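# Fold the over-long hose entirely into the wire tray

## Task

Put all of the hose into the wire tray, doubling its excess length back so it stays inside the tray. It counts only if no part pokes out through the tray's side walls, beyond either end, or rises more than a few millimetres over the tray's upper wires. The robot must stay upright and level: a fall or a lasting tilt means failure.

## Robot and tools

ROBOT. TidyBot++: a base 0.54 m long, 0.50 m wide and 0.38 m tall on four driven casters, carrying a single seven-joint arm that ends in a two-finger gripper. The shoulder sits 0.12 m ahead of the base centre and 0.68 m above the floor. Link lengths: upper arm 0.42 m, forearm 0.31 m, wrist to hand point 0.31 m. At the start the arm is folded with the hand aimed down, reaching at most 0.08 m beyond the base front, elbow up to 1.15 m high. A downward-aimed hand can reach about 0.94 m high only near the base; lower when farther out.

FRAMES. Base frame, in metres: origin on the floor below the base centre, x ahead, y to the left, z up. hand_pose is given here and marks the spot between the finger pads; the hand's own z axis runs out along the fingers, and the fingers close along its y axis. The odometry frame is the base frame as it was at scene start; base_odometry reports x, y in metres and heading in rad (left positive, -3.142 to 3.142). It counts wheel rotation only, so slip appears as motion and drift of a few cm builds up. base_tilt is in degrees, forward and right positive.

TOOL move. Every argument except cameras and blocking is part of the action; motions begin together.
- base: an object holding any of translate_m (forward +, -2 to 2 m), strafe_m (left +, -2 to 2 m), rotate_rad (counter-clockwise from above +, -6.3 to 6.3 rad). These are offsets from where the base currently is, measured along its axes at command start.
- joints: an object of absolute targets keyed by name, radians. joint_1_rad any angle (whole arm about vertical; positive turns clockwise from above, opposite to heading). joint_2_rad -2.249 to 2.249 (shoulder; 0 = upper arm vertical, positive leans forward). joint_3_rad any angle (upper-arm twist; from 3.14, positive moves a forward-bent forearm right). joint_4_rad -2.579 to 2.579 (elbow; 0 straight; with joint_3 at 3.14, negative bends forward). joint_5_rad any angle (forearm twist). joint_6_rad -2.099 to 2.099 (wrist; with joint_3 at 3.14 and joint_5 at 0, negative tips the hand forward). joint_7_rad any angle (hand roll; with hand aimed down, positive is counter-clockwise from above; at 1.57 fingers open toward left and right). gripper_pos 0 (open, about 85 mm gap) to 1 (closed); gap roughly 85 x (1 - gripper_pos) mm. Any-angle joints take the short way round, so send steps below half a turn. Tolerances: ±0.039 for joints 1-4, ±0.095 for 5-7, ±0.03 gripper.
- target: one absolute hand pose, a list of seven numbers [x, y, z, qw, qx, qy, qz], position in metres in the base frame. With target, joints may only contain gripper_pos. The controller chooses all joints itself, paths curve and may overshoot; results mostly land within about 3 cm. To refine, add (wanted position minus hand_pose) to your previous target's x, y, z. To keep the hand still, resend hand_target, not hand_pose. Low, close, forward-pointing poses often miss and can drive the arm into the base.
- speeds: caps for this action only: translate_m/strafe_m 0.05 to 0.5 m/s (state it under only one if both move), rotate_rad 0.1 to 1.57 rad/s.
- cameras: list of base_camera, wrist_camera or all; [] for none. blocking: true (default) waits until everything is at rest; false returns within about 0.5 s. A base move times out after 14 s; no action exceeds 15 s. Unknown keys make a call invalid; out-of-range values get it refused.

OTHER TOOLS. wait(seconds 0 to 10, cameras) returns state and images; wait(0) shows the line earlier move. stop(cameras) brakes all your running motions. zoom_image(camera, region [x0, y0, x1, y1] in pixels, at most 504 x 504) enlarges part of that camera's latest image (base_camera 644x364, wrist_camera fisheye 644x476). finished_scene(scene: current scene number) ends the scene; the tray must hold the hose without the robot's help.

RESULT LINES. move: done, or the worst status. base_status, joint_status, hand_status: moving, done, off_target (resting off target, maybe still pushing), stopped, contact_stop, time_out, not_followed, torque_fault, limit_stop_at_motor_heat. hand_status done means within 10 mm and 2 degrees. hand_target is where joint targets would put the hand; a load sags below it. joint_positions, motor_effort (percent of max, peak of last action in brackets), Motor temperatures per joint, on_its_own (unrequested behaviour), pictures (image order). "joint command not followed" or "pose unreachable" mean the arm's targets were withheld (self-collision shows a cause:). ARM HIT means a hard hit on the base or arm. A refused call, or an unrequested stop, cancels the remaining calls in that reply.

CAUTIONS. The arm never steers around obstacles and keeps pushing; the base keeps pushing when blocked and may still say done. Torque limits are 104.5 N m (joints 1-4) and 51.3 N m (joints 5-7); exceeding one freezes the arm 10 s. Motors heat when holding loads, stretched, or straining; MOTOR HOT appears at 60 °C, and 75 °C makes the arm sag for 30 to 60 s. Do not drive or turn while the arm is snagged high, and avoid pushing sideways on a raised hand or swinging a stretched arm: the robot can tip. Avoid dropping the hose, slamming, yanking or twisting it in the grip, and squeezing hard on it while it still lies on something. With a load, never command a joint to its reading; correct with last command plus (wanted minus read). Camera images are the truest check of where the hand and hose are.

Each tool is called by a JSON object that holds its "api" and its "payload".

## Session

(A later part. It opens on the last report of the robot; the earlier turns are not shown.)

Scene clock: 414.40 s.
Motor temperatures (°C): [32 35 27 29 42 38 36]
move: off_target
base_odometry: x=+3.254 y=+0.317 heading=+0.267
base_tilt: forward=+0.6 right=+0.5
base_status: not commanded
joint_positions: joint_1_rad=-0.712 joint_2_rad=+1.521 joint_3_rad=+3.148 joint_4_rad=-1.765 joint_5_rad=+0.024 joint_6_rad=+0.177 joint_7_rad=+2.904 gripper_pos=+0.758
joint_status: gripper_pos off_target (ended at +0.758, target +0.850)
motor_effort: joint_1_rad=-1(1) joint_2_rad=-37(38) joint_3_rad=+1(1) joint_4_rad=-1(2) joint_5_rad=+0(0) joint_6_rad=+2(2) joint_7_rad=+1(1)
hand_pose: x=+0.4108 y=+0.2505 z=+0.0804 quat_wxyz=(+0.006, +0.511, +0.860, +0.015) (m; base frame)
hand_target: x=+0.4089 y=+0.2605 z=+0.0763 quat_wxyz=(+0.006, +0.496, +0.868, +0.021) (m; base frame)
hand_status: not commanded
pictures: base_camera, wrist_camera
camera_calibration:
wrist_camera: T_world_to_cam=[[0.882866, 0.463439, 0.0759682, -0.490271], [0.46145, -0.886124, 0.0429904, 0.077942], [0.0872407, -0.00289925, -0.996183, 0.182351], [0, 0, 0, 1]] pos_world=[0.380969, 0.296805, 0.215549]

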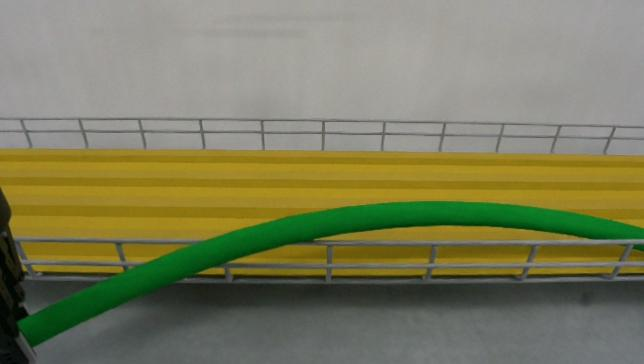

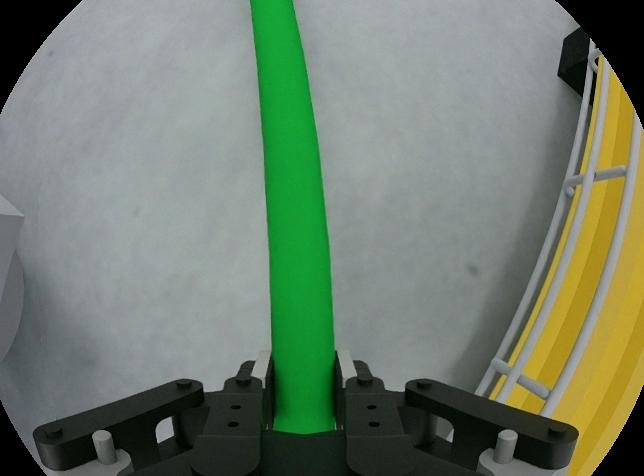

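{"api": "move", "payload": {"joints": {"joint_2_rad": 1.115, "joint_4_rad": -1.995, "joint_6_rad": 0.016}, "cameras": []}}

{"api": "move", "payload": {"base": {"translate_m": 0.06}, "joints": {"joint_1_rad": -0.494, "joint_2_rad": 1.243, "joint_4_rad": -1.324, "joint_6_rad": -0.526, "joint_7_rad": 2.615}, "cameras": ["base_camera"]}}

{"api": "move", "payload": {"joints": {"joint_1_rad": -0.494, "joint_2_rad": 1.573, "joint_4_rad": -1.085, "joint_6_rad": -0.436, "joint_7_rad": 2.615}}}

Scene clock: 430.70 s.
Motor temperatures (°C): [32 35 27 29 42 38 36]
move: done
base_odometry: x=+3.254 y=+0.317 heading=+0.267
base_tilt: forward=+0.6 right=+0.6
base_status: not commanded
joint_positions: joint_1_rad=-0.716 joint_2_rad=+1.121 joint_3_rad=+3.148 joint_4_rad=-1.977 joint_5_rad=+0.024 joint_6_rad=+0.064 joint_7_rad=+2.905 gripper_pos=+0.758
joint_status: all done
motor_effort: joint_1_rad=+1(1) joint_2_rad=-39(41) joint_3_rad=+2(2) joint_4_rad=+2(2) joint_5_rad=+0(1) joint_6_rad=+1(2) joint_7_rad=+0(1)
hand_pose: x=+0.4416 y=+0.2784 z=+0.2413 quat_wxyz=(+0.019, +0.509, +0.859, +0.050) (m; base frame)
hand_target: x=+0.4185 y=+0.2689 z=+0.2419 quat_wxyz=(+0.007, +0.496, +0.868, +0.023) (m; base frame)
hand_status: not commanded
pictures: none
No camera images: "cameras" was empty.

Scene clock: 432.87 s.
Motor temperatures (°C): [32 35 27 29 42 38 36]
move: done
base_odometry: x=+3.312 y=+0.333 heading=+0.268
base_tilt: forward=+0.6 right=+0.5
base_status: done
joint_positions: joint_1_rad=-0.518 joint_2_rad=+1.233 joint_3_rad=+3.147 joint_4_rad=-1.351 joint_5_rad=+0.024 joint_6_rad=-0.485 joint_7_rad=+2.669 gripper_pos=+0.758
joint_status: all done
motor_effort: joint_1_rad=+2(4) joint_2_rad=-49(50) joint_3_rad=+3(4) joint_4_rad=+11(11) joint_5_rad=+0(1) joint_6_rad=+2(3) joint_7_rad=-1(2)
hand_pose: x=+0.6306 y=+0.2852 z=+0.2437 quat_wxyz=(+0.019, +0.683, +0.729, +0.032) (m; base frame)
hand_target: x=+0.6324 y=+0.2791 z=+0.2425 quat_wxyz=(+0.006, +0.718, +0.695, +0.024) (m; base frame)
hand_status: not commanded
pictures: base_camera

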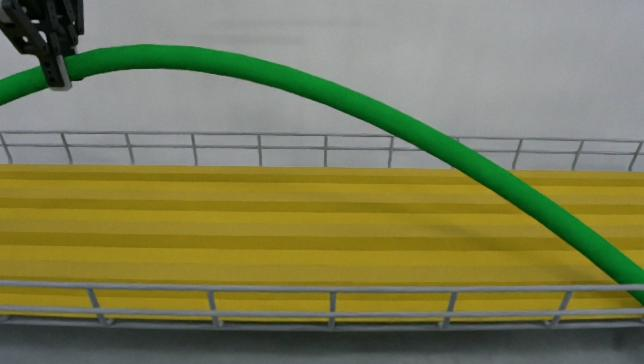

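Scene clock: 434.43 s.
Motor temperatures (°C): [32 35 27 29 42 38 36]
move: done
base_odometry: x=+3.312 y=+0.333 heading=+0.268
base_tilt: forward=+0.6 right=+0.5
base_status: not commanded
joint_positions: joint_1_rad=-0.499 joint_2_rad=+1.557 joint_3_rad=+3.147 joint_4_rad=-1.105 joint_5_rad=+0.024 joint_6_rad=-0.477 joint_7_rad=+2.664 gripper_pos=+0.758
joint_status: all done
motor_effort: joint_1_rad=-1(2) joint_2_rad=-46(50) joint_3_rad=-1(2) joint_4_rad=+8(12) joint_5_rad=+0(1) joint_6_rad=+1(3) joint_7_rad=+0(2)
hand_pose: x=+0.6188 y=+0.2666 z=+0.0971 quat_wxyz=(+0.008, +0.692, +0.722, -0.001) (m; base frame)
hand_target: x=+0.6301 y=+0.2779 z=+0.0917 quat_wxyz=(+0.006, +0.718, +0.695, +0.023) (m; base frame)
hand_status: not commanded
pictures: base_camera, wrist_camera
camera_calibration:
wrist_camera: T_world_to_cam=[[0.99806, 0.0297189, 0.0546997, -0.636177], [0.0263051, -0.997723, 0.062106, 0.292631], [0.0564209, -0.0605466, -0.99657, 0.215421], [0, 0, 0, 1]] pos_world=[0.615092, 0.323914, 0.231306]

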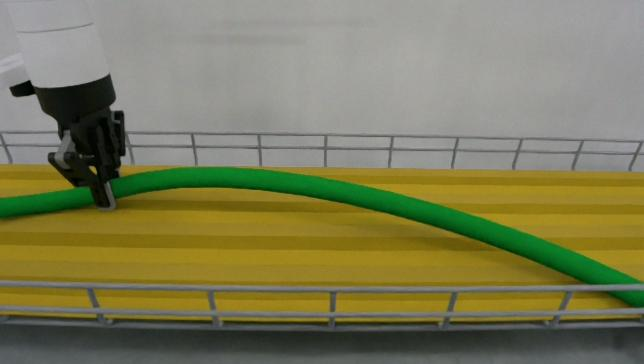

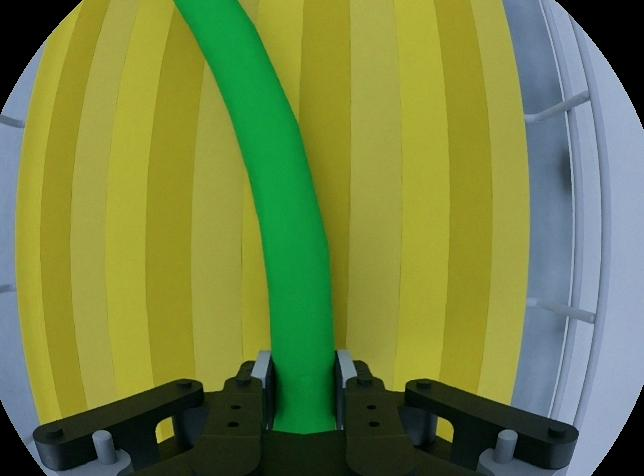

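{"api": "move", "payload": {"joints": {"gripper_pos": 0.45}, "cameras": []}}

{"api": "move", "payload": {"joints": {"joint_1_rad": -0.7, "joint_2_rad": 0.7, "joint_4_rad": -1.5, "joint_6_rad": -0.85}}}

Scene clock: 438.03 s.
Motor temperatures (°C): [32 35 27 29 42 38 36]
move: done
base_odometry: x=+3.312 y=+0.333 heading=+0.268
base_tilt: forward=+0.5 right=+0.5
base_status: not commanded
joint_positions: joint_1_rad=-0.499 joint_2_rad=+1.557 joint_3_rad=+3.147 joint_4_rad=-1.100 joint_5_rad=+0.024 joint_6_rad=-0.477 joint_7_rad=+2.658 gripper_pos=+0.450
joint_status: all done
motor_effort: joint_1_rad=-1(2) joint_2_rad=-47(47) joint_3_rad=+0(1) joint_4_rad=+8(8) joint_5_rad=+0(0) joint_6_rad=+0(1) joint_7_rad=+0(1)
hand_pose: x=+0.6212 y=+0.2679 z=+0.0978 quat_wxyz=(+0.009, +0.694, +0.720, +0.001) (m; base frame)
hand_target: x=+0.6301 y=+0.2779 z=+0.0917 quat_wxyz=(+0.006, +0.718, +0.695, +0.023) (m; base frame)
hand_status: not commanded
pictures: none
No camera images: "cameras" was empty.

Scene clock: 440.20 s.
Motor temperatures (°C): [32 35 27 29 42 38 36]
move: done
base_odometry: x=+3.312 y=+0.333 heading=+0.268
base_tilt: forward=+0.5 right=+0.6
base_status: not commanded
joint_positions: joint_1_rad=-0.686 joint_2_rad=+0.694 joint_3_rad=+3.147 joint_4_rad=-1.476 joint_5_rad=+0.024 joint_6_rad=-0.801 joint_7_rad=+2.658 gripper_pos=+0.450
joint_status: all done
motor_effort: joint_1_rad=-1(4) joint_2_rad=-41(55) joint_3_rad=+0(2) joint_4_rad=+14(15) joint_5_rad=+0(1) joint_6_rad=+2(4) joint_7_rad=+1(1)
hand_pose: x=+0.5736 y=+0.3628 z=+0.5210 quat_wxyz=(+0.028, +0.626, +0.775, +0.081) (m; base frame)
hand_target: x=+0.5410 y=+0.3584 z=+0.5086 quat_wxyz=(+0.007, +0.642, +0.765, +0.045) (m; base frame)
hand_status: not commanded
pictures: base_camera, wrist_camera
camera_calibration:
wrist_camera: T_world_to_cam=[[0.961152, 0.1859, 0.204027, -0.730436], [0.192475, -0.98122, -0.0126897, 0.301147], [0.197837, 0.051467, -0.978883, 0.515213], [0, 0, 0, 1]] pos_world=[0.542169, 0.404763, 0.657184]

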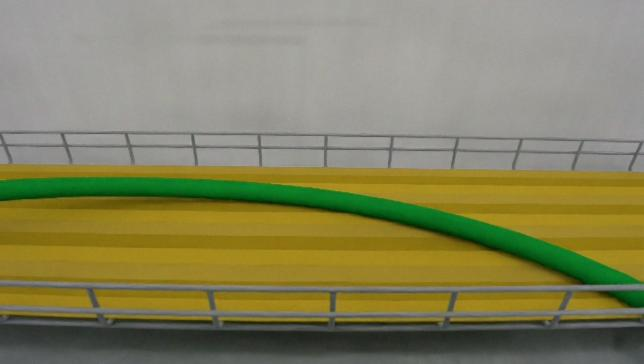

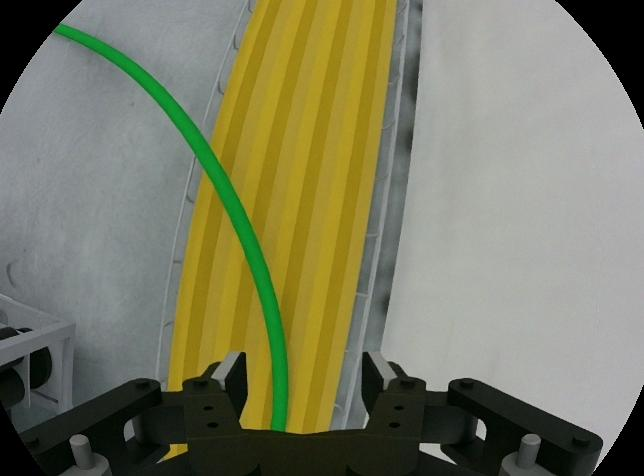

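{"api": "move", "payload": {"base": {"translate_m": -0.01, "strafe_m": 0.32}, "joints": {"joint_1_rad": -1.272, "joint_2_rad": 1.248, "joint_4_rad": -1.818, "joint_6_rad": -0.03, "joint_7_rad": 2.87, "gripper_pos": 0.0}}}

Scene clock: 468.90 s.
Motor temperatures (°C): [32 35 27 29 42 38 36]
move: done
base_odometry: x=+3.218 y=+0.640 heading=+0.267
base_tilt: forward=+0.5 right=+0.5
base_status: done
joint_positions: joint_1_rad=-1.263 joint_2_rad=+1.228 joint_3_rad=+3.140 joint_4_rad=-1.799 joint_5_rad=+0.024 joint_6_rad=-0.078 joint_7_rad=+2.825 gripper_pos=+0.000
joint_status: all done
motor_effort: joint_1_rad=+0(6) joint_2_rad=-38(44) joint_3_rad=+0(4) joint_4_rad=+2(15) joint_5_rad=+0(1) joint_6_rad=+1(3) joint_7_rad=+1(1)
hand_pose: x=+0.2520 y=+0.4230 z=+0.1998 quat_wxyz=(+0.000, +0.296, +0.955, +0.018) (m; base frame)
hand_target: x=+0.2454 y=+0.4183 z=+0.1909 quat_wxyz=(+0.000, +0.281, +0.959, +0.023) (m; base frame)
hand_status: not commanded
pictures: base_camera, wrist_camera
camera_calibration:
wrist_camera: T_world_to_cam=[[0.575368, 0.814032, 0.0793987, -0.510553], [0.814264, -0.579245, 0.0380672, 0.0812337], [0.0769792, 0.0427489, -0.996116, 0.298893], [0, 0, 0, 1]] pos_world=[0.204602, 0.449884, 0.335177]

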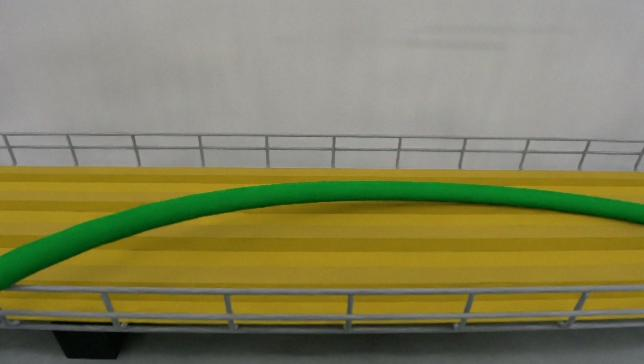

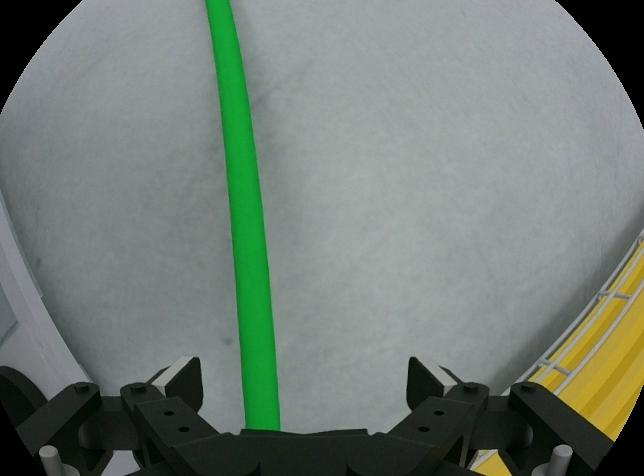

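{"api": "move", "payload": {"joints": {"joint_1_rad": -1.306, "joint_2_rad": 1.573, "joint_4_rad": -1.6, "joint_6_rad": 0.075, "joint_7_rad": 2.98}, "cameras": ["wrist_camera"]}}

Scene clock: 491.10 s.
Motor temperatures (°C): [32 35 27 29 42 38 36]
move: done
base_odometry: x=+3.218 y=+0.640 heading=+0.267
base_tilt: forward=+0.6 right=+0.6
base_status: not commanded
joint_positions: joint_1_rad=-1.291 joint_2_rad=+1.560 joint_3_rad=+3.140 joint_4_rad=-1.619 joint_5_rad=+0.024 joint_6_rad=+0.029 joint_7_rad=+2.935 gripper_pos=+0.000
joint_status: all done
motor_effort: joint_1_rad=+0(2) joint_2_rad=-38(41) joint_3_rad=+0(1) joint_4_rad=+0(3) joint_5_rad=+0(0) joint_6_rad=+1(1) joint_7_rad=+1(1)
hand_pose: x=+0.2286 y=+0.3910 z=+0.0610 quat_wxyz=(-0.001, +0.229, +0.973, -0.004) (m; base frame)
hand_target: x=+0.2278 y=+0.4103 z=+0.0557 quat_wxyz=(+0.000, +0.212, +0.977, +0.022) (m; base frame)
hand_status: not commanded
pictures: wrist_camera
camera_calibration:
wrist_camera: T_world_to_cam=[[0.4581, 0.888188, 0.0356016, -0.459571], [0.886927, -0.459383, 0.0482346, 0.0228946], [0.0591962, 0.00947975, -0.998201, 0.181037], [0, 0, 0, 1]] pos_world=[0.179507, 0.416986, 0.195969]

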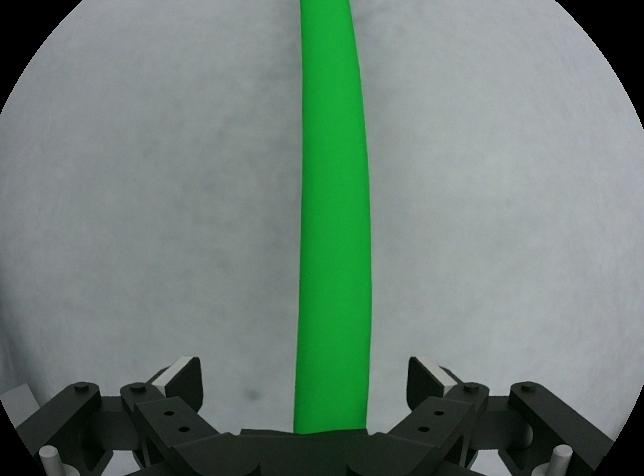

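{"api": "move", "payload": {"joints": {"joint_2_rad": 1.537, "joint_4_rad": -1.61, "joint_6_rad": 0.049}, "cameras": []}}

{"api": "move", "payload": {"joints": {"gripper_pos": 0.85}, "cameras": ["wrist_camera"]}}

Scene clock: 499.27 s.
Motor temperatures (°C): [32 35 27 29 42 38 36]
move: done
base_odometry: x=+3.218 y=+0.640 heading=+0.267
base_tilt: forward=+0.6 right=+0.6
base_status: not commanded
joint_positions: joint_1_rad=-1.291 joint_2_rad=+1.528 joint_3_rad=+3.140 joint_4_rad=-1.618 joint_5_rad=+0.024 joint_6_rad=+0.029 joint_7_rad=+2.936 gripper_pos=+0.000
joint_status: all done
motor_effort: joint_1_rad=-1(1) joint_2_rad=-39(41) joint_3_rad=+0(1) joint_4_rad=+0(1) joint_5_rad=+0(0) joint_6_rad=+1(1) joint_7_rad=+0(1)
hand_pose: x=+0.2343 y=+0.4107 z=+0.0744 quat_wxyz=(+0.000, +0.228, +0.973, +0.012) (m; base frame)
hand_target: x=+0.2299 y=+0.4179 z=+0.0707 quat_wxyz=(+0.000, +0.212, +0.977, +0.022) (m; base frame)
hand_status: not commanded
pictures: none
No camera images: "cameras" was empty.

Scene clock: 500.30 s.
Motor temperatures (°C): [32 35 27 29 42 38 36]
move: off_target
base_odometry: x=+3.218 y=+0.640 heading=+0.267
base_tilt: forward=+0.6 right=+0.6
base_status: not commanded
joint_positions: joint_1_rad=-1.292 joint_2_rad=+1.528 joint_3_rad=+3.140 joint_4_rad=-1.618 joint_5_rad=+0.024 joint_6_rad=+0.029 joint_7_rad=+2.936 gripper_pos=+0.755
joint_status: gripper_pos off_target (ended at +0.755, target +0.850)
motor_effort: joint_1_rad=-1(1) joint_2_rad=-39(40) joint_3_rad=-1(1) joint_4_rad=+1(1) joint_5_rad=+0(1) joint_6_rad=+1(1) joint_7_rad=+1(1)
hand_pose: x=+0.2340 y=+0.4107 z=+0.0744 quat_wxyz=(+0.000, +0.228, +0.974, +0.012) (m; base frame)
hand_target: x=+0.2299 y=+0.4179 z=+0.0707 quat_wxyz=(+0.000, +0.212, +0.977, +0.022) (m; base frame)
hand_status: not commanded
pictures: wrist_camera
camera_calibration:
wrist_camera: T_world_to_cam=[[0.456425, 0.887134, 0.0683377, -0.481649], [0.887133, -0.459632, 0.041633, 0.0270588], [0.0683442, 0.0416224, -0.996793, 0.178441], [0, 0, 0, 1]] pos_world=[0.183636, 0.432297, 0.209657]

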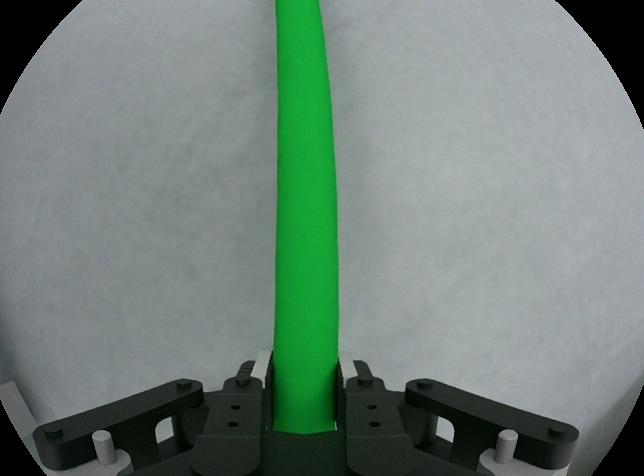

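{"api": "move", "payload": {"joints": {"joint_2_rad": 1.126, "joint_4_rad": -1.86, "joint_6_rad": -0.118}, "cameras": []}}

{"api": "move", "payload": {"base": {"strafe_m": 0.16}, "speeds": {"strafe_m": 0.15}, "joints": {"joint_1_rad": -0.675, "joint_2_rad": 1.317, "joint_4_rad": -1.091, "joint_6_rad": -0.685, "joint_7_rad": 2.425}, "cameras": ["base_camera", "wrist_camera"]}}

Scene clock: 512.47 s.
Motor temperatures (°C): [32 35 27 29 42 38 36]
move: done
base_odometry: x=+3.218 y=+0.640 heading=+0.267
base_tilt: forward=+0.5 right=+0.5
base_status: not commanded
joint_positions: joint_1_rad=-1.294 joint_2_rad=+1.131 joint_3_rad=+3.140 joint_4_rad=-1.842 joint_5_rad=+0.024 joint_6_rad=-0.071 joint_7_rad=+2.936 gripper_pos=+0.755
joint_status: all done
motor_effort: joint_1_rad=+1(1) joint_2_rad=-41(44) joint_3_rad=+2(2) joint_4_rad=+4(5) joint_5_rad=+0(1) joint_6_rad=+2(3) joint_7_rad=+1(1)
hand_pose: x=+0.2440 y=+0.4463 z=+0.2411 quat_wxyz=(+0.003, +0.227, +0.973, +0.049) (m; base frame)
hand_target: x=+0.2320 y=+0.4255 z=+0.2412 quat_wxyz=(+0.000, +0.211, +0.977, +0.019) (m; base frame)
hand_status: not commanded
pictures: none
No camera images: "cameras" was empty.

Scene clock: 514.77 s.
Motor temperatures (°C): [32 35 27 29 42 38 36]
move: done
base_odometry: x=+3.176 y=+0.794 heading=+0.267
base_tilt: forward=+0.5 right=+0.5
base_status: done
joint_positions: joint_1_rad=-0.695 joint_2_rad=+1.305 joint_3_rad=+3.140 joint_4_rad=-1.114 joint_5_rad=+0.024 joint_6_rad=-0.640 joint_7_rad=+2.482 gripper_pos=+0.755
joint_status: all done
motor_effort: joint_1_rad=+2(4) joint_2_rad=-52(52) joint_3_rad=+2(3) joint_4_rad=+13(13) joint_5_rad=-1(2) joint_6_rad=+2(4) joint_7_rad=-1(2)
hand_pose: x=+0.6118 y=+0.4081 z=+0.2467 quat_wxyz=(+0.011, +0.687, +0.726, +0.040) (m; base frame)
hand_target: x=+0.6117 y=+0.3973 z=+0.2431 quat_wxyz=(+0.001, +0.721, +0.692, +0.024) (m; base frame)
hand_status: not commanded
pictures: base_camera, wrist_camera
camera_calibration:
wrist_camera: T_world_to_cam=[[0.99224, 0.0373996, 0.11858, -0.656955], [0.0366893, -0.999293, 0.00816861, 0.432279], [0.118802, -0.00375459, -0.992911, 0.311178], [0, 0, 0, 1]] pos_world=[0.599028, 0.457712, 0.383343]

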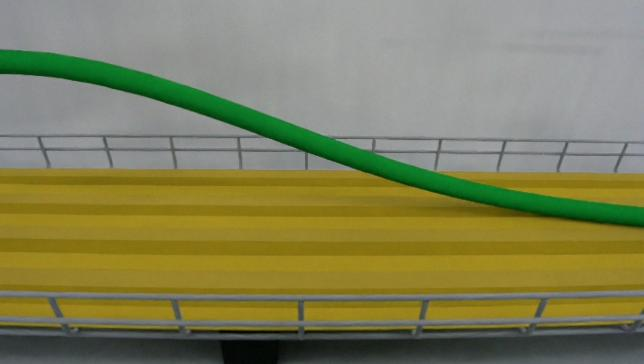

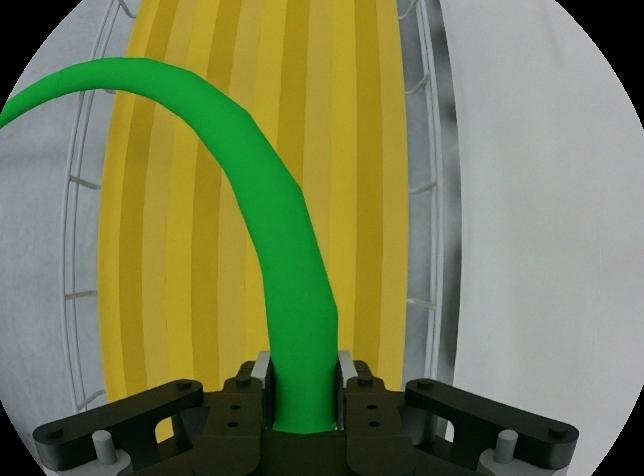

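{"api": "move", "payload": {"joints": {"joint_1_rad": -0.675, "joint_2_rad": 1.65, "joint_4_rad": -0.82, "joint_6_rad": -0.625, "joint_7_rad": 2.425}, "cameras": ["wrist_camera"]}}

{"api": "move", "payload": {"joints": {"gripper_pos": 0.45}, "cameras": []}}

{"api": "move", "payload": {"joints": {"joint_1_rad": -0.9, "joint_2_rad": 0.6, "joint_4_rad": -1.5, "joint_6_rad": -0.95}}}

Scene clock: 522.43 s.
Motor temperatures (°C): [32 36 27 29 42 38 36]
move: done
base_odometry: x=+3.176 y=+0.794 heading=+0.267
base_tilt: forward=+0.6 right=+0.5
base_status: not commanded
joint_positions: joint_1_rad=-0.690 joint_2_rad=+1.631 joint_3_rad=+3.140 joint_4_rad=-0.834 joint_5_rad=+0.024 joint_6_rad=-0.642 joint_7_rad=+2.479 gripper_pos=+0.755
joint_status: all done
motor_effort: joint_1_rad=+0(2) joint_2_rad=-49(52) joint_3_rad=+0(1) joint_4_rad=+10(14) joint_5_rad=-1(1) joint_6_rad=+1(3) joint_7_rad=-1(2)
hand_pose: x=+0.6043 y=+0.3975 z=+0.1000 quat_wxyz=(+0.009, +0.690, +0.723, +0.016) (m; base frame)
hand_target: x=+0.6091 y=+0.3951 z=+0.0915 quat_wxyz=(+0.001, +0.722, +0.692, +0.023) (m; base frame)
hand_status: not commanded
pictures: wrist_camera
camera_calibration:
wrist_camera: T_world_to_cam=[[0.996322, 0.0310429, 0.079868, -0.627755], [0.0280741, -0.998882, 0.0380302, 0.425231], [0.0809593, -0.0356481, -0.99608, 0.202278], [0, 0, 0, 1]] pos_world=[0.597132, 0.451454, 0.235451]

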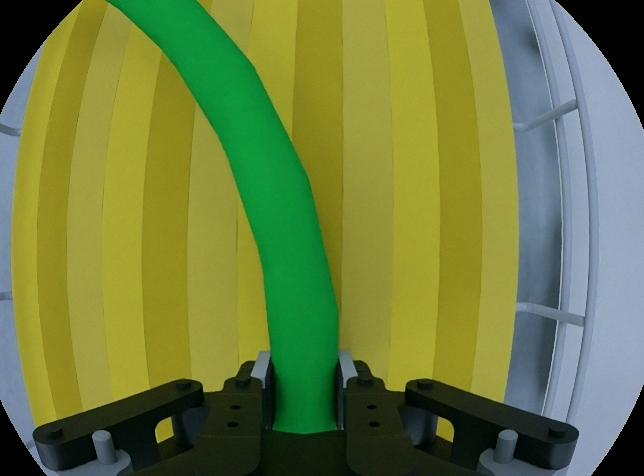

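Scene clock: 523.20 s.
Motor temperatures (°C): [32 36 27 29 42 38 36]
move: done
base_odometry: x=+3.176 y=+0.794 heading=+0.267
base_tilt: forward=+0.5 right=+0.5
base_status: not commanded
joint_positions: joint_1_rad=-0.689 joint_2_rad=+1.631 joint_3_rad=+3.140 joint_4_rad=-0.833 joint_5_rad=+0.024 joint_6_rad=-0.642 joint_7_rad=+2.466 gripper_pos=+0.450
joint_status: all done
motor_effort: joint_1_rad=+0(1) joint_2_rad=-49(49) joint_3_rad=+0(1) joint_4_rad=+10(10) joint_5_rad=+0(1) joint_6_rad=+1(1) joint_7_rad=+1(1)
hand_pose: x=+0.6050 y=+0.3974 z=+0.1002 quat_wxyz=(+0.009, +0.695, +0.719, +0.017) (m; base frame)
hand_target: x=+0.6091 y=+0.3951 z=+0.0915 quat_wxyz=(+0.001, +0.722, +0.692, +0.023) (m; base frame)
hand_status: not commanded
pictures: none
No camera images: "cameras" was empty.

Scene clock: 525.53 s.
Motor temperatures (°C): [32 36 27 29 42 38 36]
move: done
base_odometry: x=+3.176 y=+0.794 heading=+0.267
base_tilt: forward=+0.5 right=+0.5
base_status: not commanded
joint_positions: joint_1_rad=-0.886 joint_2_rad=+0.594 joint_3_rad=+3.140 joint_4_rad=-1.475 joint_5_rad=+0.024 joint_6_rad=-0.901 joint_7_rad=+2.466 gripper_pos=+0.450
joint_status: all done
motor_effort: joint_1_rad=+0(3) joint_2_rad=-38(54) joint_3_rad=+1(2) joint_4_rad=+15(16) joint_5_rad=+0(1) joint_6_rad=+2(3) joint_7_rad=+1(1)
hand_pose: x=+0.4794 y=+0.4351 z=+0.5740 quat_wxyz=(+0.010, +0.621, +0.779, +0.086) (m; base frame)
hand_target: x=+0.4514 y=+0.4223 z=+0.5604 quat_wxyz=(-0.002, +0.638, +0.768, +0.046) (m; base frame)
hand_status: not commanded
pictures: base_camera, wrist_camera
camera_calibration:
wrist_camera: T_world_to_cam=[[0.962517, 0.194356, 0.189174, -0.659953], [0.206289, -0.977438, -0.0453871, 0.401369], [0.176084, 0.0827104, -0.980894, 0.579997], [0, 0, 0, 1]] pos_world=[0.450289, 0.472608, 0.711978]

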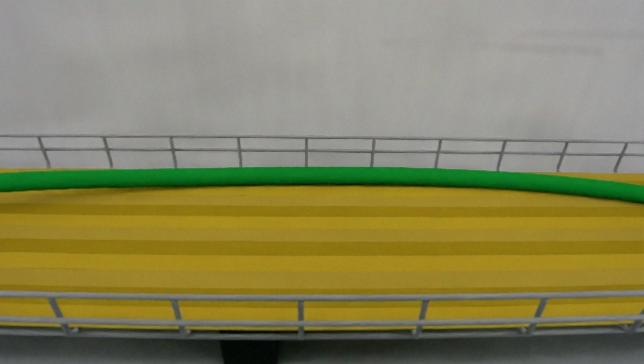

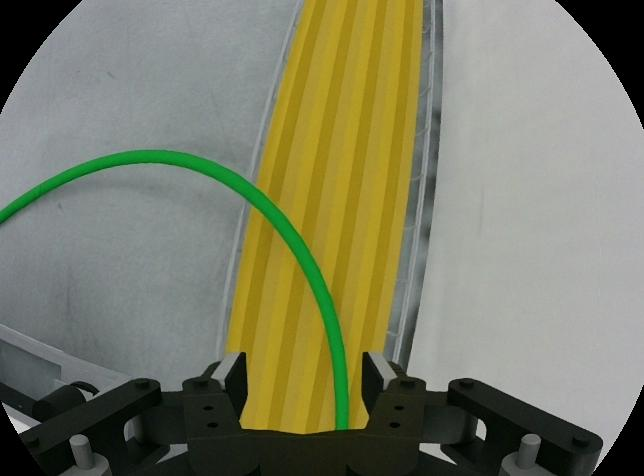

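{"api": "move", "payload": {"joints": {"joint_1_rad": -2.4, "joint_2_rad": 0.0, "joint_4_rad": -1.5, "joint_6_rad": -1.0, "joint_7_rad": 1.57}, "cameras": ["wrist_camera"]}}

Scene clock: 550.10 s.
Motor temperatures (°C): [32 36 27 29 42 37 36]
move: done
base_odometry: x=+3.176 y=+0.794 heading=+0.267
base_tilt: forward=+0.5 right=+0.5
base_status: not commanded
joint_positions: joint_1_rad=-2.387 joint_2_rad=+0.001 joint_3_rad=+3.140 joint_4_rad=-1.476 joint_5_rad=+0.024 joint_6_rad=-0.949 joint_7_rad=+1.617 gripper_pos=+0.450
joint_status: all done
motor_effort: joint_1_rad=-1(4) joint_2_rad=-22(39) joint_3_rad=+1(3) joint_4_rad=+20(20) joint_5_rad=+0(1) joint_6_rad=+6(7) joint_7_rad=+0(2)
hand_pose: x=-0.2555 y=+0.3574 z=+0.8973 quat_wxyz=(-0.318, +0.321, +0.880, +0.147) (m; base frame)
hand_target: x=-0.2511 y=+0.3361 z=+0.8754 quat_wxyz=(-0.294, +0.344, +0.885, +0.114) (m; base frame)
hand_status: not commanded
pictures: wrist_camera
camera_calibration:
wrist_camera: T_world_to_cam=[[0.687111, 0.722236, 0.0790778, -0.158938], [0.602489, -0.505568, -0.617583, 0.937729], [-0.406062, 0.471991, -0.78252, 0.567059], [0, 0, 0, 1]] pos_world=[-0.225502, 0.321229, 1.03543]

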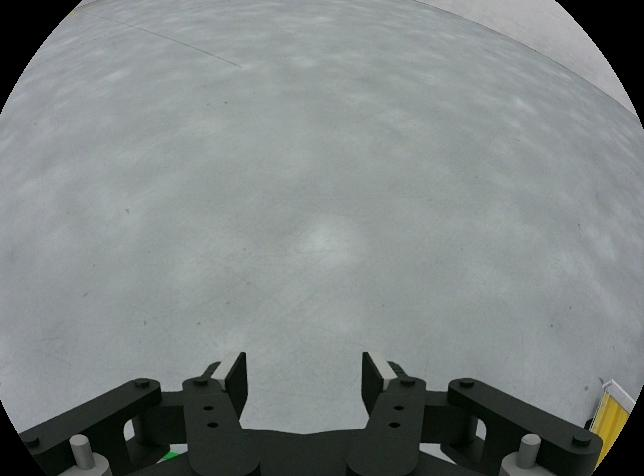

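{"api": "move", "payload": {"joints": {"joint_1_rad": -2.8, "joint_2_rad": 0.0, "joint_3_rad": 3.14, "joint_4_rad": -1.5, "joint_5_rad": 0, "joint_6_rad": -1.5, "joint_7_rad": 1.57}, "cameras": ["wrist_camera"]}}

Scene clock: 570.20 s.
Motor temperatures (°C): [32 35 27 29 42 37 36]
move: done
base_odometry: x=+3.176 y=+0.794 heading=+0.267
base_tilt: forward=+0.4 right=+0.6
base_status: not commanded
joint_positions: joint_1_rad=-2.787 joint_2_rad=+0.001 joint_3_rad=+3.140 joint_4_rad=-1.476 joint_5_rad=+0.024 joint_6_rad=-1.450 joint_7_rad=+1.614 gripper_pos=+0.450
joint_status: all done
motor_effort: joint_1_rad=-1(2) joint_2_rad=-20(22) joint_3_rad=+1(2) joint_4_rad=+17(20) joint_5_rad=+0(2) joint_6_rad=+2(6) joint_7_rad=+0(2)
hand_pose: x=-0.2350 y=+0.1372 z=+0.8278 quat_wxyz=(-0.102, +0.153, +0.982, +0.033) (m; base frame)
hand_target: x=-0.2185 y=+0.1179 z=+0.8166 quat_wxyz=(-0.070, +0.169, +0.983, +0.012) (m; base frame)
hand_status: not commanded
pictures: wrist_camera
camera_calibration:
wrist_camera: T_world_to_cam=[[0.329582, 0.9412, 0.0742879, -0.118531], [0.93496, -0.314431, -0.164265, 0.447823], [-0.131248, 0.123595, -0.983615, 0.903859], [0, 0, 0, 1]] pos_world=[-0.261001, 0.140658, 0.971416]

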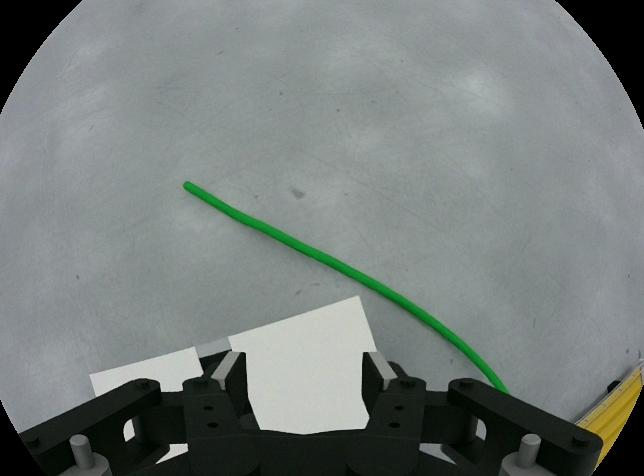

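{"api": "move", "payload": {"base": {"translate_m": -0.40, "strafe_m": -0.58}, "joints": {"joint_1_rad": -1.57, "joint_2_rad": -0.3, "joint_3_rad": 3.14, "joint_4_rad": -2.0, "joint_5_rad": 0, "joint_6_rad": -1.2, "joint_7_rad": 1.57}, "cameras": []}}

{"api": "move", "payload": {"base": {"translate_m": -0.92, "strafe_m": 0.02}, "cameras": ["base_camera", "wrist_camera"]}}

Scene clock: 627.33 s.
Motor temperatures (°C): [32 35 27 29 42 37 36]
move: done
base_odometry: x=+2.943 y=+0.129 heading=+0.267
base_tilt: forward=+0.6 right=+0.6
base_status: done
joint_positions: joint_1_rad=-1.584 joint_2_rad=-0.298 joint_3_rad=+3.140 joint_4_rad=-1.975 joint_5_rad=+0.024 joint_6_rad=-1.244 joint_7_rad=+1.614 gripper_pos=+0.450
joint_status: all done
motor_effort: joint_1_rad=+0(3) joint_2_rad=-8(20) joint_3_rad=+1(2) joint_4_rad=+17(19) joint_5_rad=+0(1) joint_6_rad=+3(4) joint_7_rad=+1(2)
hand_pose: x=+0.1210 y=+0.2571 z=+0.7468 quat_wxyz=(-0.068, +0.680, +0.725, +0.087) (m; base frame)
hand_target: x=+0.1174 y=+0.2618 z=+0.7410 quat_wxyz=(-0.085, +0.702, +0.702, +0.085) (m; base frame)
hand_status: not commanded
pictures: none
No camera images: "cameras" was empty.

Scene clock: 630.47 s.
Motor temperatures (°C): [32 35 27 29 42 37 36]
move: done
base_odometry: x=+2.050 y=-0.095 heading=+0.267
base_tilt: forward=+0.5 right=+0.5
base_status: done
joint_positions: joint_1_rad=-1.582 joint_2_rad=-0.298 joint_3_rad=+3.140 joint_4_rad=-1.975 joint_5_rad=+0.024 joint_6_rad=-1.243 joint_7_rad=+1.614 gripper_pos=+0.450
joint_status: not commanded
motor_effort: joint_1_rad=+0(1) joint_2_rad=-9(9) joint_3_rad=+1(2) joint_4_rad=+18(18) joint_5_rad=+0(1) joint_6_rad=+2(3) joint_7_rad=+1(1)
hand_pose: x=+0.1215 y=+0.2573 z=+0.7469 quat_wxyz=(-0.068, +0.681, +0.724, +0.087) (m; base frame)
hand_target: x=+0.1174 y=+0.2618 z=+0.7410 quat_wxyz=(-0.085, +0.702, +0.702, +0.085) (m; base frame)
hand_status: not commanded
pictures: base_camera, wrist_camera
camera_calibration:
wrist_camera: T_world_to_cam=[[0.996631, 0.0337616, 0.0747456, -0.190983], [0.0461217, -0.984299, -0.170375, 0.423899], [0.0678199, 0.173248, -0.98254, 0.818395], [0, 0, 0, 1]] pos_world=[0.115285, 0.281906, 0.890603]

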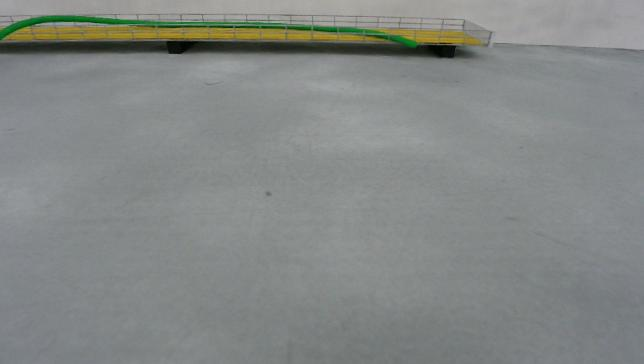

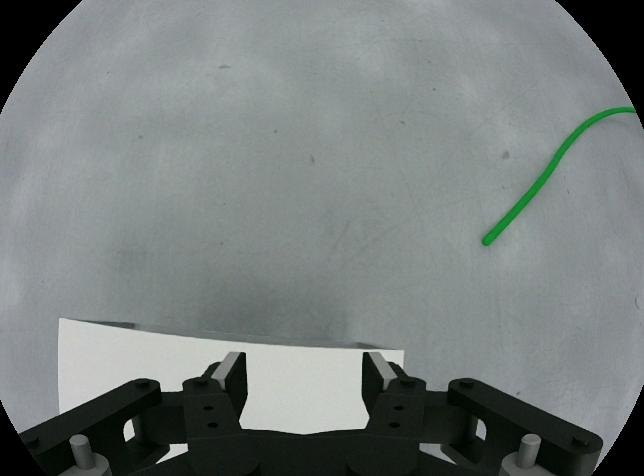

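{"api": "move", "payload": {"base": {"translate_m": 0.09, "strafe_m": 1.22}, "joints": {"joint_1_rad": 0.9, "joint_2_rad": -0.3, "joint_3_rad": 3.14, "joint_4_rad": -2.0, "joint_5_rad": 0, "joint_6_rad": -1.2, "joint_7_rad": 1.57}, "cameras": ["base_camera", "wrist_camera"]}}

Scene clock: 638.07 s.
Motor temperatures (°C): [32 35 27 29 42 37 36]
move: done
base_odometry: x=+1.814 y=+1.106 heading=+0.267
base_tilt: forward=+0.6 right=+0.6
base_status: done
joint_positions: joint_1_rad=+0.885 joint_2_rad=-0.301 joint_3_rad=+3.140 joint_4_rad=-1.976 joint_5_rad=+0.024 joint_6_rad=-1.240 joint_7_rad=+1.614 gripper_pos=+0.450
joint_status: all done
motor_effort: joint_1_rad=+0(2) joint_2_rad=-9(10) joint_3_rad=+0(3) joint_4_rad=+17(19) joint_5_rad=+0(2) joint_6_rad=+3(4) joint_7_rad=+1(2)
hand_pose: x=+0.2778 y=-0.2029 z=+0.7476 quat_wxyz=(+0.061, +0.908, -0.403, +0.096) (m; base frame)
hand_target: x=+0.2832 y=-0.2040 z=+0.7410 quat_wxyz=(+0.053, +0.894, -0.431, +0.108) (m; base frame)
hand_status: not commanded
pictures: base_camera, wrist_camera
camera_calibration:
wrist_camera: T_world_to_cam=[[-0.757958, -0.647993, 0.0748639, 0.017761], [-0.649651, 0.73955, -0.176123, 0.511183], [0.0587608, -0.182129, -0.981517, 0.817925], [0, 0, 0, 1]] pos_world=[0.297491, -0.217568, 0.891509]

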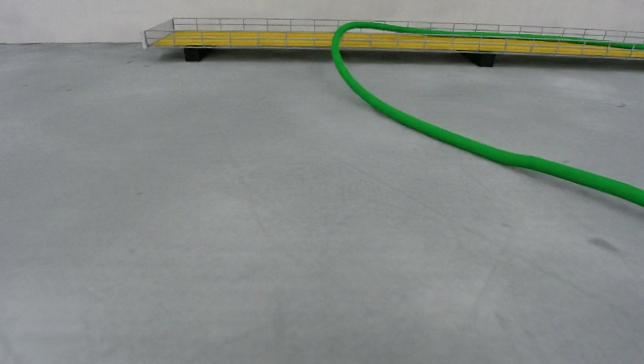

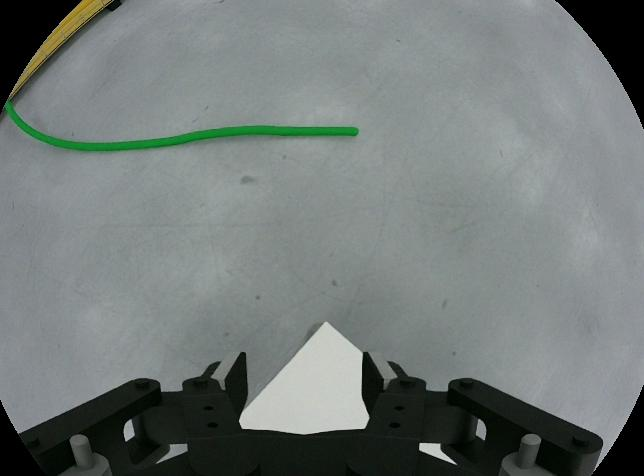

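{"api": "move", "payload": {"base": {"translate_m": 1.23, "strafe_m": 0.43}, "joints": {"joint_1_rad": 1.827, "joint_2_rad": 1.1, "joint_3_rad": 3.14, "joint_4_rad": -1.5, "joint_5_rad": 0, "joint_6_rad": -0.5, "joint_7_rad": 3.766, "gripper_pos": 0}, "cameras": ["base_camera", "wrist_camera"]}}

Scene clock: 667.37 s.
Motor temperatures (°C): [32 34 27 29 42 37 36]
move: done
base_odometry: x=+2.887 y=+1.846 heading=+0.268
base_tilt: forward=+0.5 right=+0.6
base_status: done
joint_positions: joint_1_rad=+1.816 joint_2_rad=+1.085 joint_3_rad=+3.140 joint_4_rad=-1.515 joint_5_rad=+0.024 joint_6_rad=-0.546 joint_7_rad=+3.721 gripper_pos=+0.000
joint_status: all done
motor_effort: joint_1_rad=+0(3) joint_2_rad=-43(46) joint_3_rad=-1(2) joint_4_rad=+8(19) joint_5_rad=+0(2) joint_6_rad=+1(4) joint_7_rad=+1(1)
hand_pose: x=-0.0122 y=-0.5162 z=+0.2977 quat_wxyz=(-0.004, +0.984, +0.177, -0.004) (m; base frame)
hand_target: x=-0.0182 y=-0.5326 z=+0.2923 quat_wxyz=(+0.019, +0.983, +0.183, -0.008) (m; base frame)
hand_status: not commanded
pictures: base_camera, wrist_camera
camera_calibration:
wrist_camera: T_world_to_cam=[[0.334479, -0.94176, 0.0348198, -0.497796], [-0.941521, -0.332339, 0.0555689, -0.150598], [-0.0407605, -0.0513702, -0.997848, 0.407419], [0, 0, 0, 1]] pos_world=[0.0413179, -0.497925, 0.432244]

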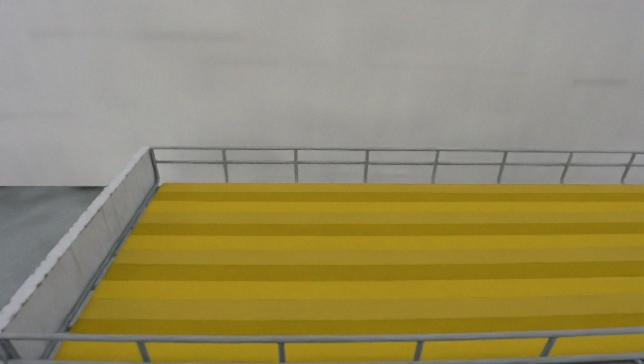

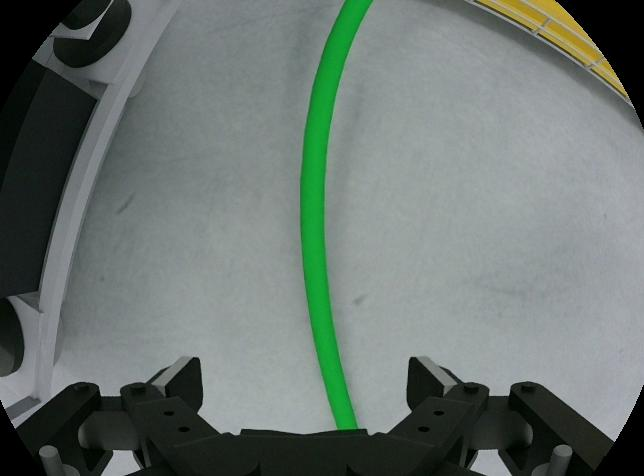

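{"api": "move", "payload": {"joints": {"joint_1_rad": 1.851, "joint_2_rad": 1.548, "joint_3_rad": 3.14, "joint_4_rad": -1.048, "joint_5_rad": 0, "joint_6_rad": -0.497, "joint_7_rad": 3.88}, "cameras": ["wrist_camera"]}}

Scene clock: 693.63 s.
Motor temperatures (°C): [32 35 27 29 42 37 36]
move: done
base_odometry: x=+2.887 y=+1.846 heading=+0.268
base_tilt: forward=+0.5 right=+0.6
base_status: not commanded
joint_positions: joint_1_rad=+1.836 joint_2_rad=+1.532 joint_3_rad=+3.140 joint_4_rad=-1.064 joint_5_rad=+0.024 joint_6_rad=-0.540 joint_7_rad=+3.835 gripper_pos=+0.000
joint_status: all done
motor_effort: joint_1_rad=-1(2) joint_2_rad=-48(50) joint_3_rad=+0(2) joint_4_rad=+8(10) joint_5_rad=+0(2) joint_6_rad=+0(2) joint_7_rad=+0(2)
hand_pose: x=-0.0363 y=-0.5643 z=+0.1180 quat_wxyz=(+0.000, +0.975, +0.223, -0.006) (m; base frame)
hand_target: x=-0.0444 y=-0.5762 z=+0.1118 quat_wxyz=(+0.022, +0.974, +0.227, -0.011) (m; base frame)
hand_status: not commanded
pictures: wrist_camera
camera_calibration:
wrist_camera: T_world_to_cam=[[0.420881, -0.906156, 0.0417219, -0.506321], [-0.906348, -0.418187, 0.0604415, -0.226985], [-0.0373219, -0.0632533, -0.997299, 0.217995], [0, 0, 0, 1]] pos_world=[0.0155088, -0.539939, 0.25225]

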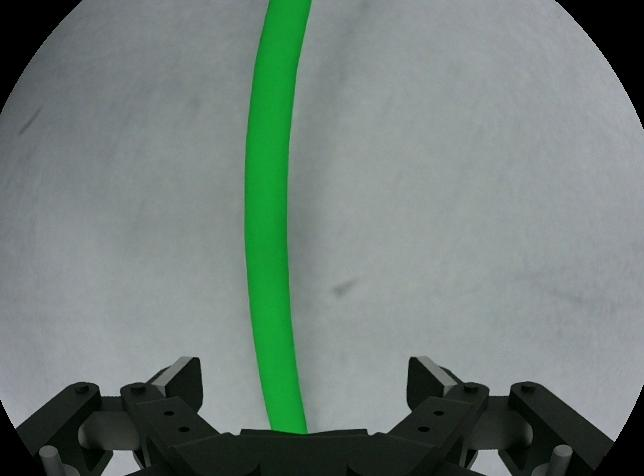

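{"api": "move", "payload": {"joints": {"joint_1_rad": 1.884, "joint_2_rad": 1.743, "joint_3_rad": 3.14, "joint_4_rad": -0.908, "joint_5_rad": 0, "joint_6_rad": -0.443, "joint_7_rad": 4.002}, "cameras": ["wrist_camera"]}}

Scene clock: 711.93 s.
Motor temperatures (°C): [32 35 27 29 42 37 36]
move: done
base_odometry: x=+2.887 y=+1.846 heading=+0.268
base_tilt: forward=+0.6 right=+0.6
base_status: not commanded
joint_positions: joint_1_rad=+1.873 joint_2_rad=+1.729 joint_3_rad=+3.140 joint_4_rad=-0.921 joint_5_rad=+0.024 joint_6_rad=-0.487 joint_7_rad=+3.957 gripper_pos=+0.000
joint_status: all done
motor_effort: joint_1_rad=-1(2) joint_2_rad=-46(50) joint_3_rad=+0(2) joint_4_rad=+8(10) joint_5_rad=+0(1) joint_6_rad=+0(1) joint_7_rad=+1(2)
hand_pose: x=-0.0505 y=-0.5393 z=+0.0269 quat_wxyz=(-0.001, +0.964, +0.264, -0.006) (m; base frame)
hand_target: x=-0.0568 y=-0.5501 z=+0.0215 quat_wxyz=(+0.020, +0.963, +0.270, -0.013) (m; base frame)
hand_status: not commanded
pictures: wrist_camera
camera_calibration:
wrist_camera: T_world_to_cam=[[0.497016, -0.866786, 0.0406988, -0.44881], [-0.867194, -0.49449, 0.0587706, -0.263066], [-0.0308164, -0.0645037, -0.997442, 0.1279], [0, 0, 0, 1]] pos_world=[-0.0011223, -0.510856, 0.161299]

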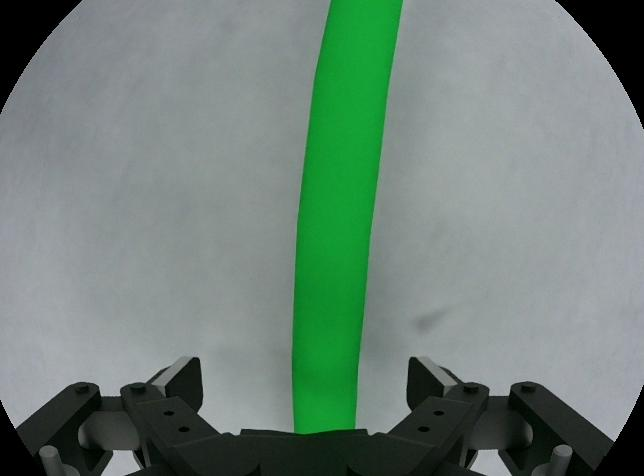

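{"api": "move", "payload": {"joints": {"gripper_pos": 0.85}, "cameras": ["wrist_camera"]}}

Scene clock: 718.23 s.
Motor temperatures (°C): [32 35 27 29 42 37 36]
move: off_target
base_odometry: x=+2.887 y=+1.846 heading=+0.268
base_tilt: forward=+0.5 right=+0.6
base_status: not commanded
joint_positions: joint_1_rad=+1.873 joint_2_rad=+1.729 joint_3_rad=+3.140 joint_4_rad=-0.920 joint_5_rad=+0.024 joint_6_rad=-0.486 joint_7_rad=+3.958 gripper_pos=+0.756
joint_status: gripper_pos off_target (ended at +0.756, target +0.850)
motor_effort: joint_1_rad=+0(1) joint_2_rad=-46(46) joint_3_rad=+1(1) joint_4_rad=+8(8) joint_5_rad=+0(0) joint_6_rad=+0(1) joint_7_rad=+1(1)
hand_pose: x=-0.0506 y=-0.5398 z=+0.0270 quat_wxyz=(+0.000, +0.964, +0.265, -0.006) (m; base frame)
hand_target: x=-0.0568 y=-0.5501 z=+0.0215 quat_wxyz=(+0.020, +0.963, +0.270, -0.013) (m; base frame)
hand_status: not commanded
pictures: wrist_camera
camera_calibration:
wrist_camera: T_world_to_cam=[[0.497835, -0.866269, 0.0416947, -0.448875], [-0.866712, -0.495211, 0.0598104, -0.263833], [-0.0311642, -0.0659129, -0.997339, 0.127119], [0, 0, 0, 1]] pos_world=[-0.00123993, -0.511121, 0.161276]

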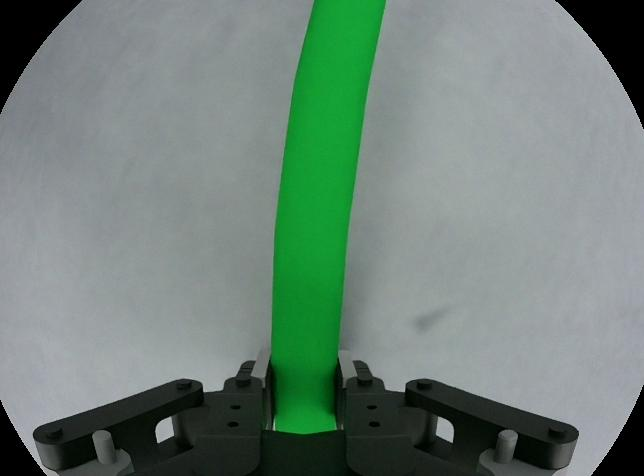

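{"api": "move", "payload": {"joints": {"joint_1_rad": 1.884, "joint_2_rad": 1.239, "joint_3_rad": 3.14, "joint_4_rad": -1.339, "joint_5_rad": 0, "joint_6_rad": -0.516, "joint_7_rad": 4.0}, "cameras": []}}

{"api": "move", "payload": {"joints": {"joint_1_rad": 1.385, "joint_2_rad": 1.28, "joint_3_rad": 3.14, "joint_4_rad": -1.207, "joint_5_rad": 0, "joint_6_rad": -0.607, "joint_7_rad": 3.824}, "cameras": []}}

{"api": "move", "payload": {"joints": {"joint_1_rad": 0.841, "joint_2_rad": 1.342, "joint_3_rad": 3.14, "joint_4_rad": -1.02, "joint_5_rad": 0, "joint_6_rad": -0.732, "joint_7_rad": 3.65}, "cameras": ["base_camera", "wrist_camera"]}}

Scene clock: 742.73 s.
Motor temperatures (°C): [32 36 27 29 42 37 36]
move: done
base_odometry: x=+2.887 y=+1.846 heading=+0.268
base_tilt: forward=+0.5 right=+0.6
base_status: not commanded
joint_positions: joint_1_rad=+1.876 joint_2_rad=+1.242 joint_3_rad=+3.140 joint_4_rad=-1.321 joint_5_rad=+0.024 joint_6_rad=-0.486 joint_7_rad=+3.958 gripper_pos=+0.756
joint_status: all done
motor_effort: joint_1_rad=-2(2) joint_2_rad=-49(52) joint_3_rad=-1(3) joint_4_rad=+10(11) joint_5_rad=-1(2) joint_6_rad=+2(3) joint_7_rad=+1(2)
hand_pose: x=-0.0625 y=-0.5713 z=+0.2449 quat_wxyz=(+0.037, +0.964, +0.263, -0.030) (m; base frame)
hand_target: x=-0.0577 y=-0.5530 z=+0.2422 quat_wxyz=(+0.020, +0.963, +0.269, -0.013) (m; base frame)
hand_status: not commanded
pictures: none
No camera images: "cameras" was empty.

Scene clock: 744.43 s.
Motor temperatures (°C): [32 36 27 29 42 37 36]
move: done
base_odometry: x=+2.887 y=+1.846 heading=+0.268
base_tilt: forward=+0.5 right=+0.6
base_status: not commanded
joint_positions: joint_1_rad=+1.397 joint_2_rad=+1.273 joint_3_rad=+3.140 joint_4_rad=-1.236 joint_5_rad=+0.024 joint_6_rad=-0.572 joint_7_rad=+3.870 gripper_pos=+0.756
joint_status: all done
motor_effort: joint_1_rad=-1(7) joint_2_rad=-51(51) joint_3_rad=-2(6) joint_4_rad=+12(13) joint_5_rad=-1(3) joint_6_rad=+3(3) joint_7_rad=+0(2)
hand_pose: x=+0.2221 y=-0.5982 z=+0.2410 quat_wxyz=(+0.027, +0.895, +0.445, -0.014) (m; base frame)
hand_target: x=+0.2338 y=-0.5984 z=+0.2421 quat_wxyz=(+0.023, +0.907, +0.421, -0.005) (m; base frame)
hand_status: not commanded
pictures: none
No camera images: "cameras" was empty.

Scene clock: 746.20 s.
Motor temperatures (°C): [32 36 27 29 42 37 36]
move: done
base_odometry: x=+2.887 y=+1.846 heading=+0.268
base_tilt: forward=+0.5 right=+0.6
base_status: not commanded
joint_positions: joint_1_rad=+0.871 joint_2_rad=+1.328 joint_3_rad=+3.144 joint_4_rad=-1.058 joint_5_rad=+0.024 joint_6_rad=-0.717 joint_7_rad=+3.705 gripper_pos=+0.756
joint_status: all done
motor_effort: joint_1_rad=-4(8) joint_2_rad=-52(53) joint_3_rad=-4(7) joint_4_rad=+15(17) joint_5_rad=-3(4) joint_6_rad=+6(6) joint_7_rad=-1(2)
hand_pose: x=+0.5250 y=-0.4896 z=+0.2429 quat_wxyz=(+0.020, +0.802, +0.597, -0.008) (m; base frame)
hand_target: x=+0.5511 y=-0.4797 z=+0.2428 quat_wxyz=(+0.024, +0.814, +0.580, +0.003) (m; base frame)
hand_status: not commanded
pictures: base_camera, wrist_camera
camera_calibration:
wrist_camera: T_world_to_cam=[[0.952428, -0.297112, 0.0678678, -0.667339], [-0.302212, -0.949496, 0.0844091, -0.277756], [0.0393613, -0.100904, -0.994117, 0.308821], [0, 0, 0, 1]] pos_world=[0.539495, -0.430842, 0.37574]

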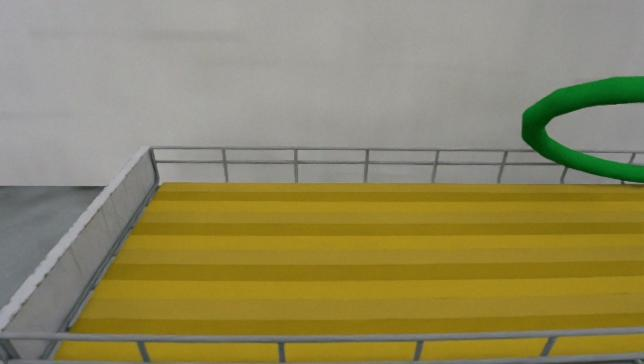

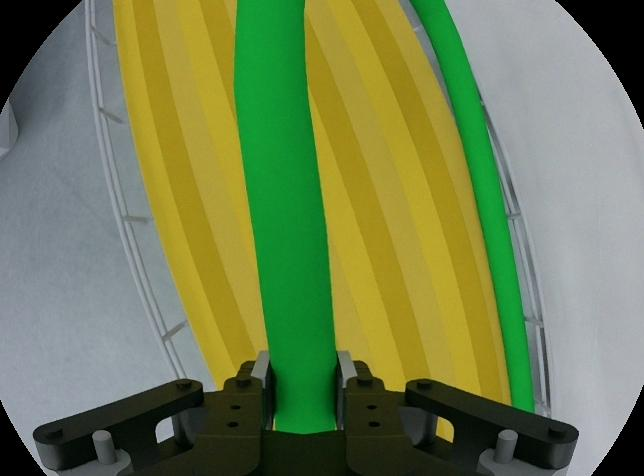

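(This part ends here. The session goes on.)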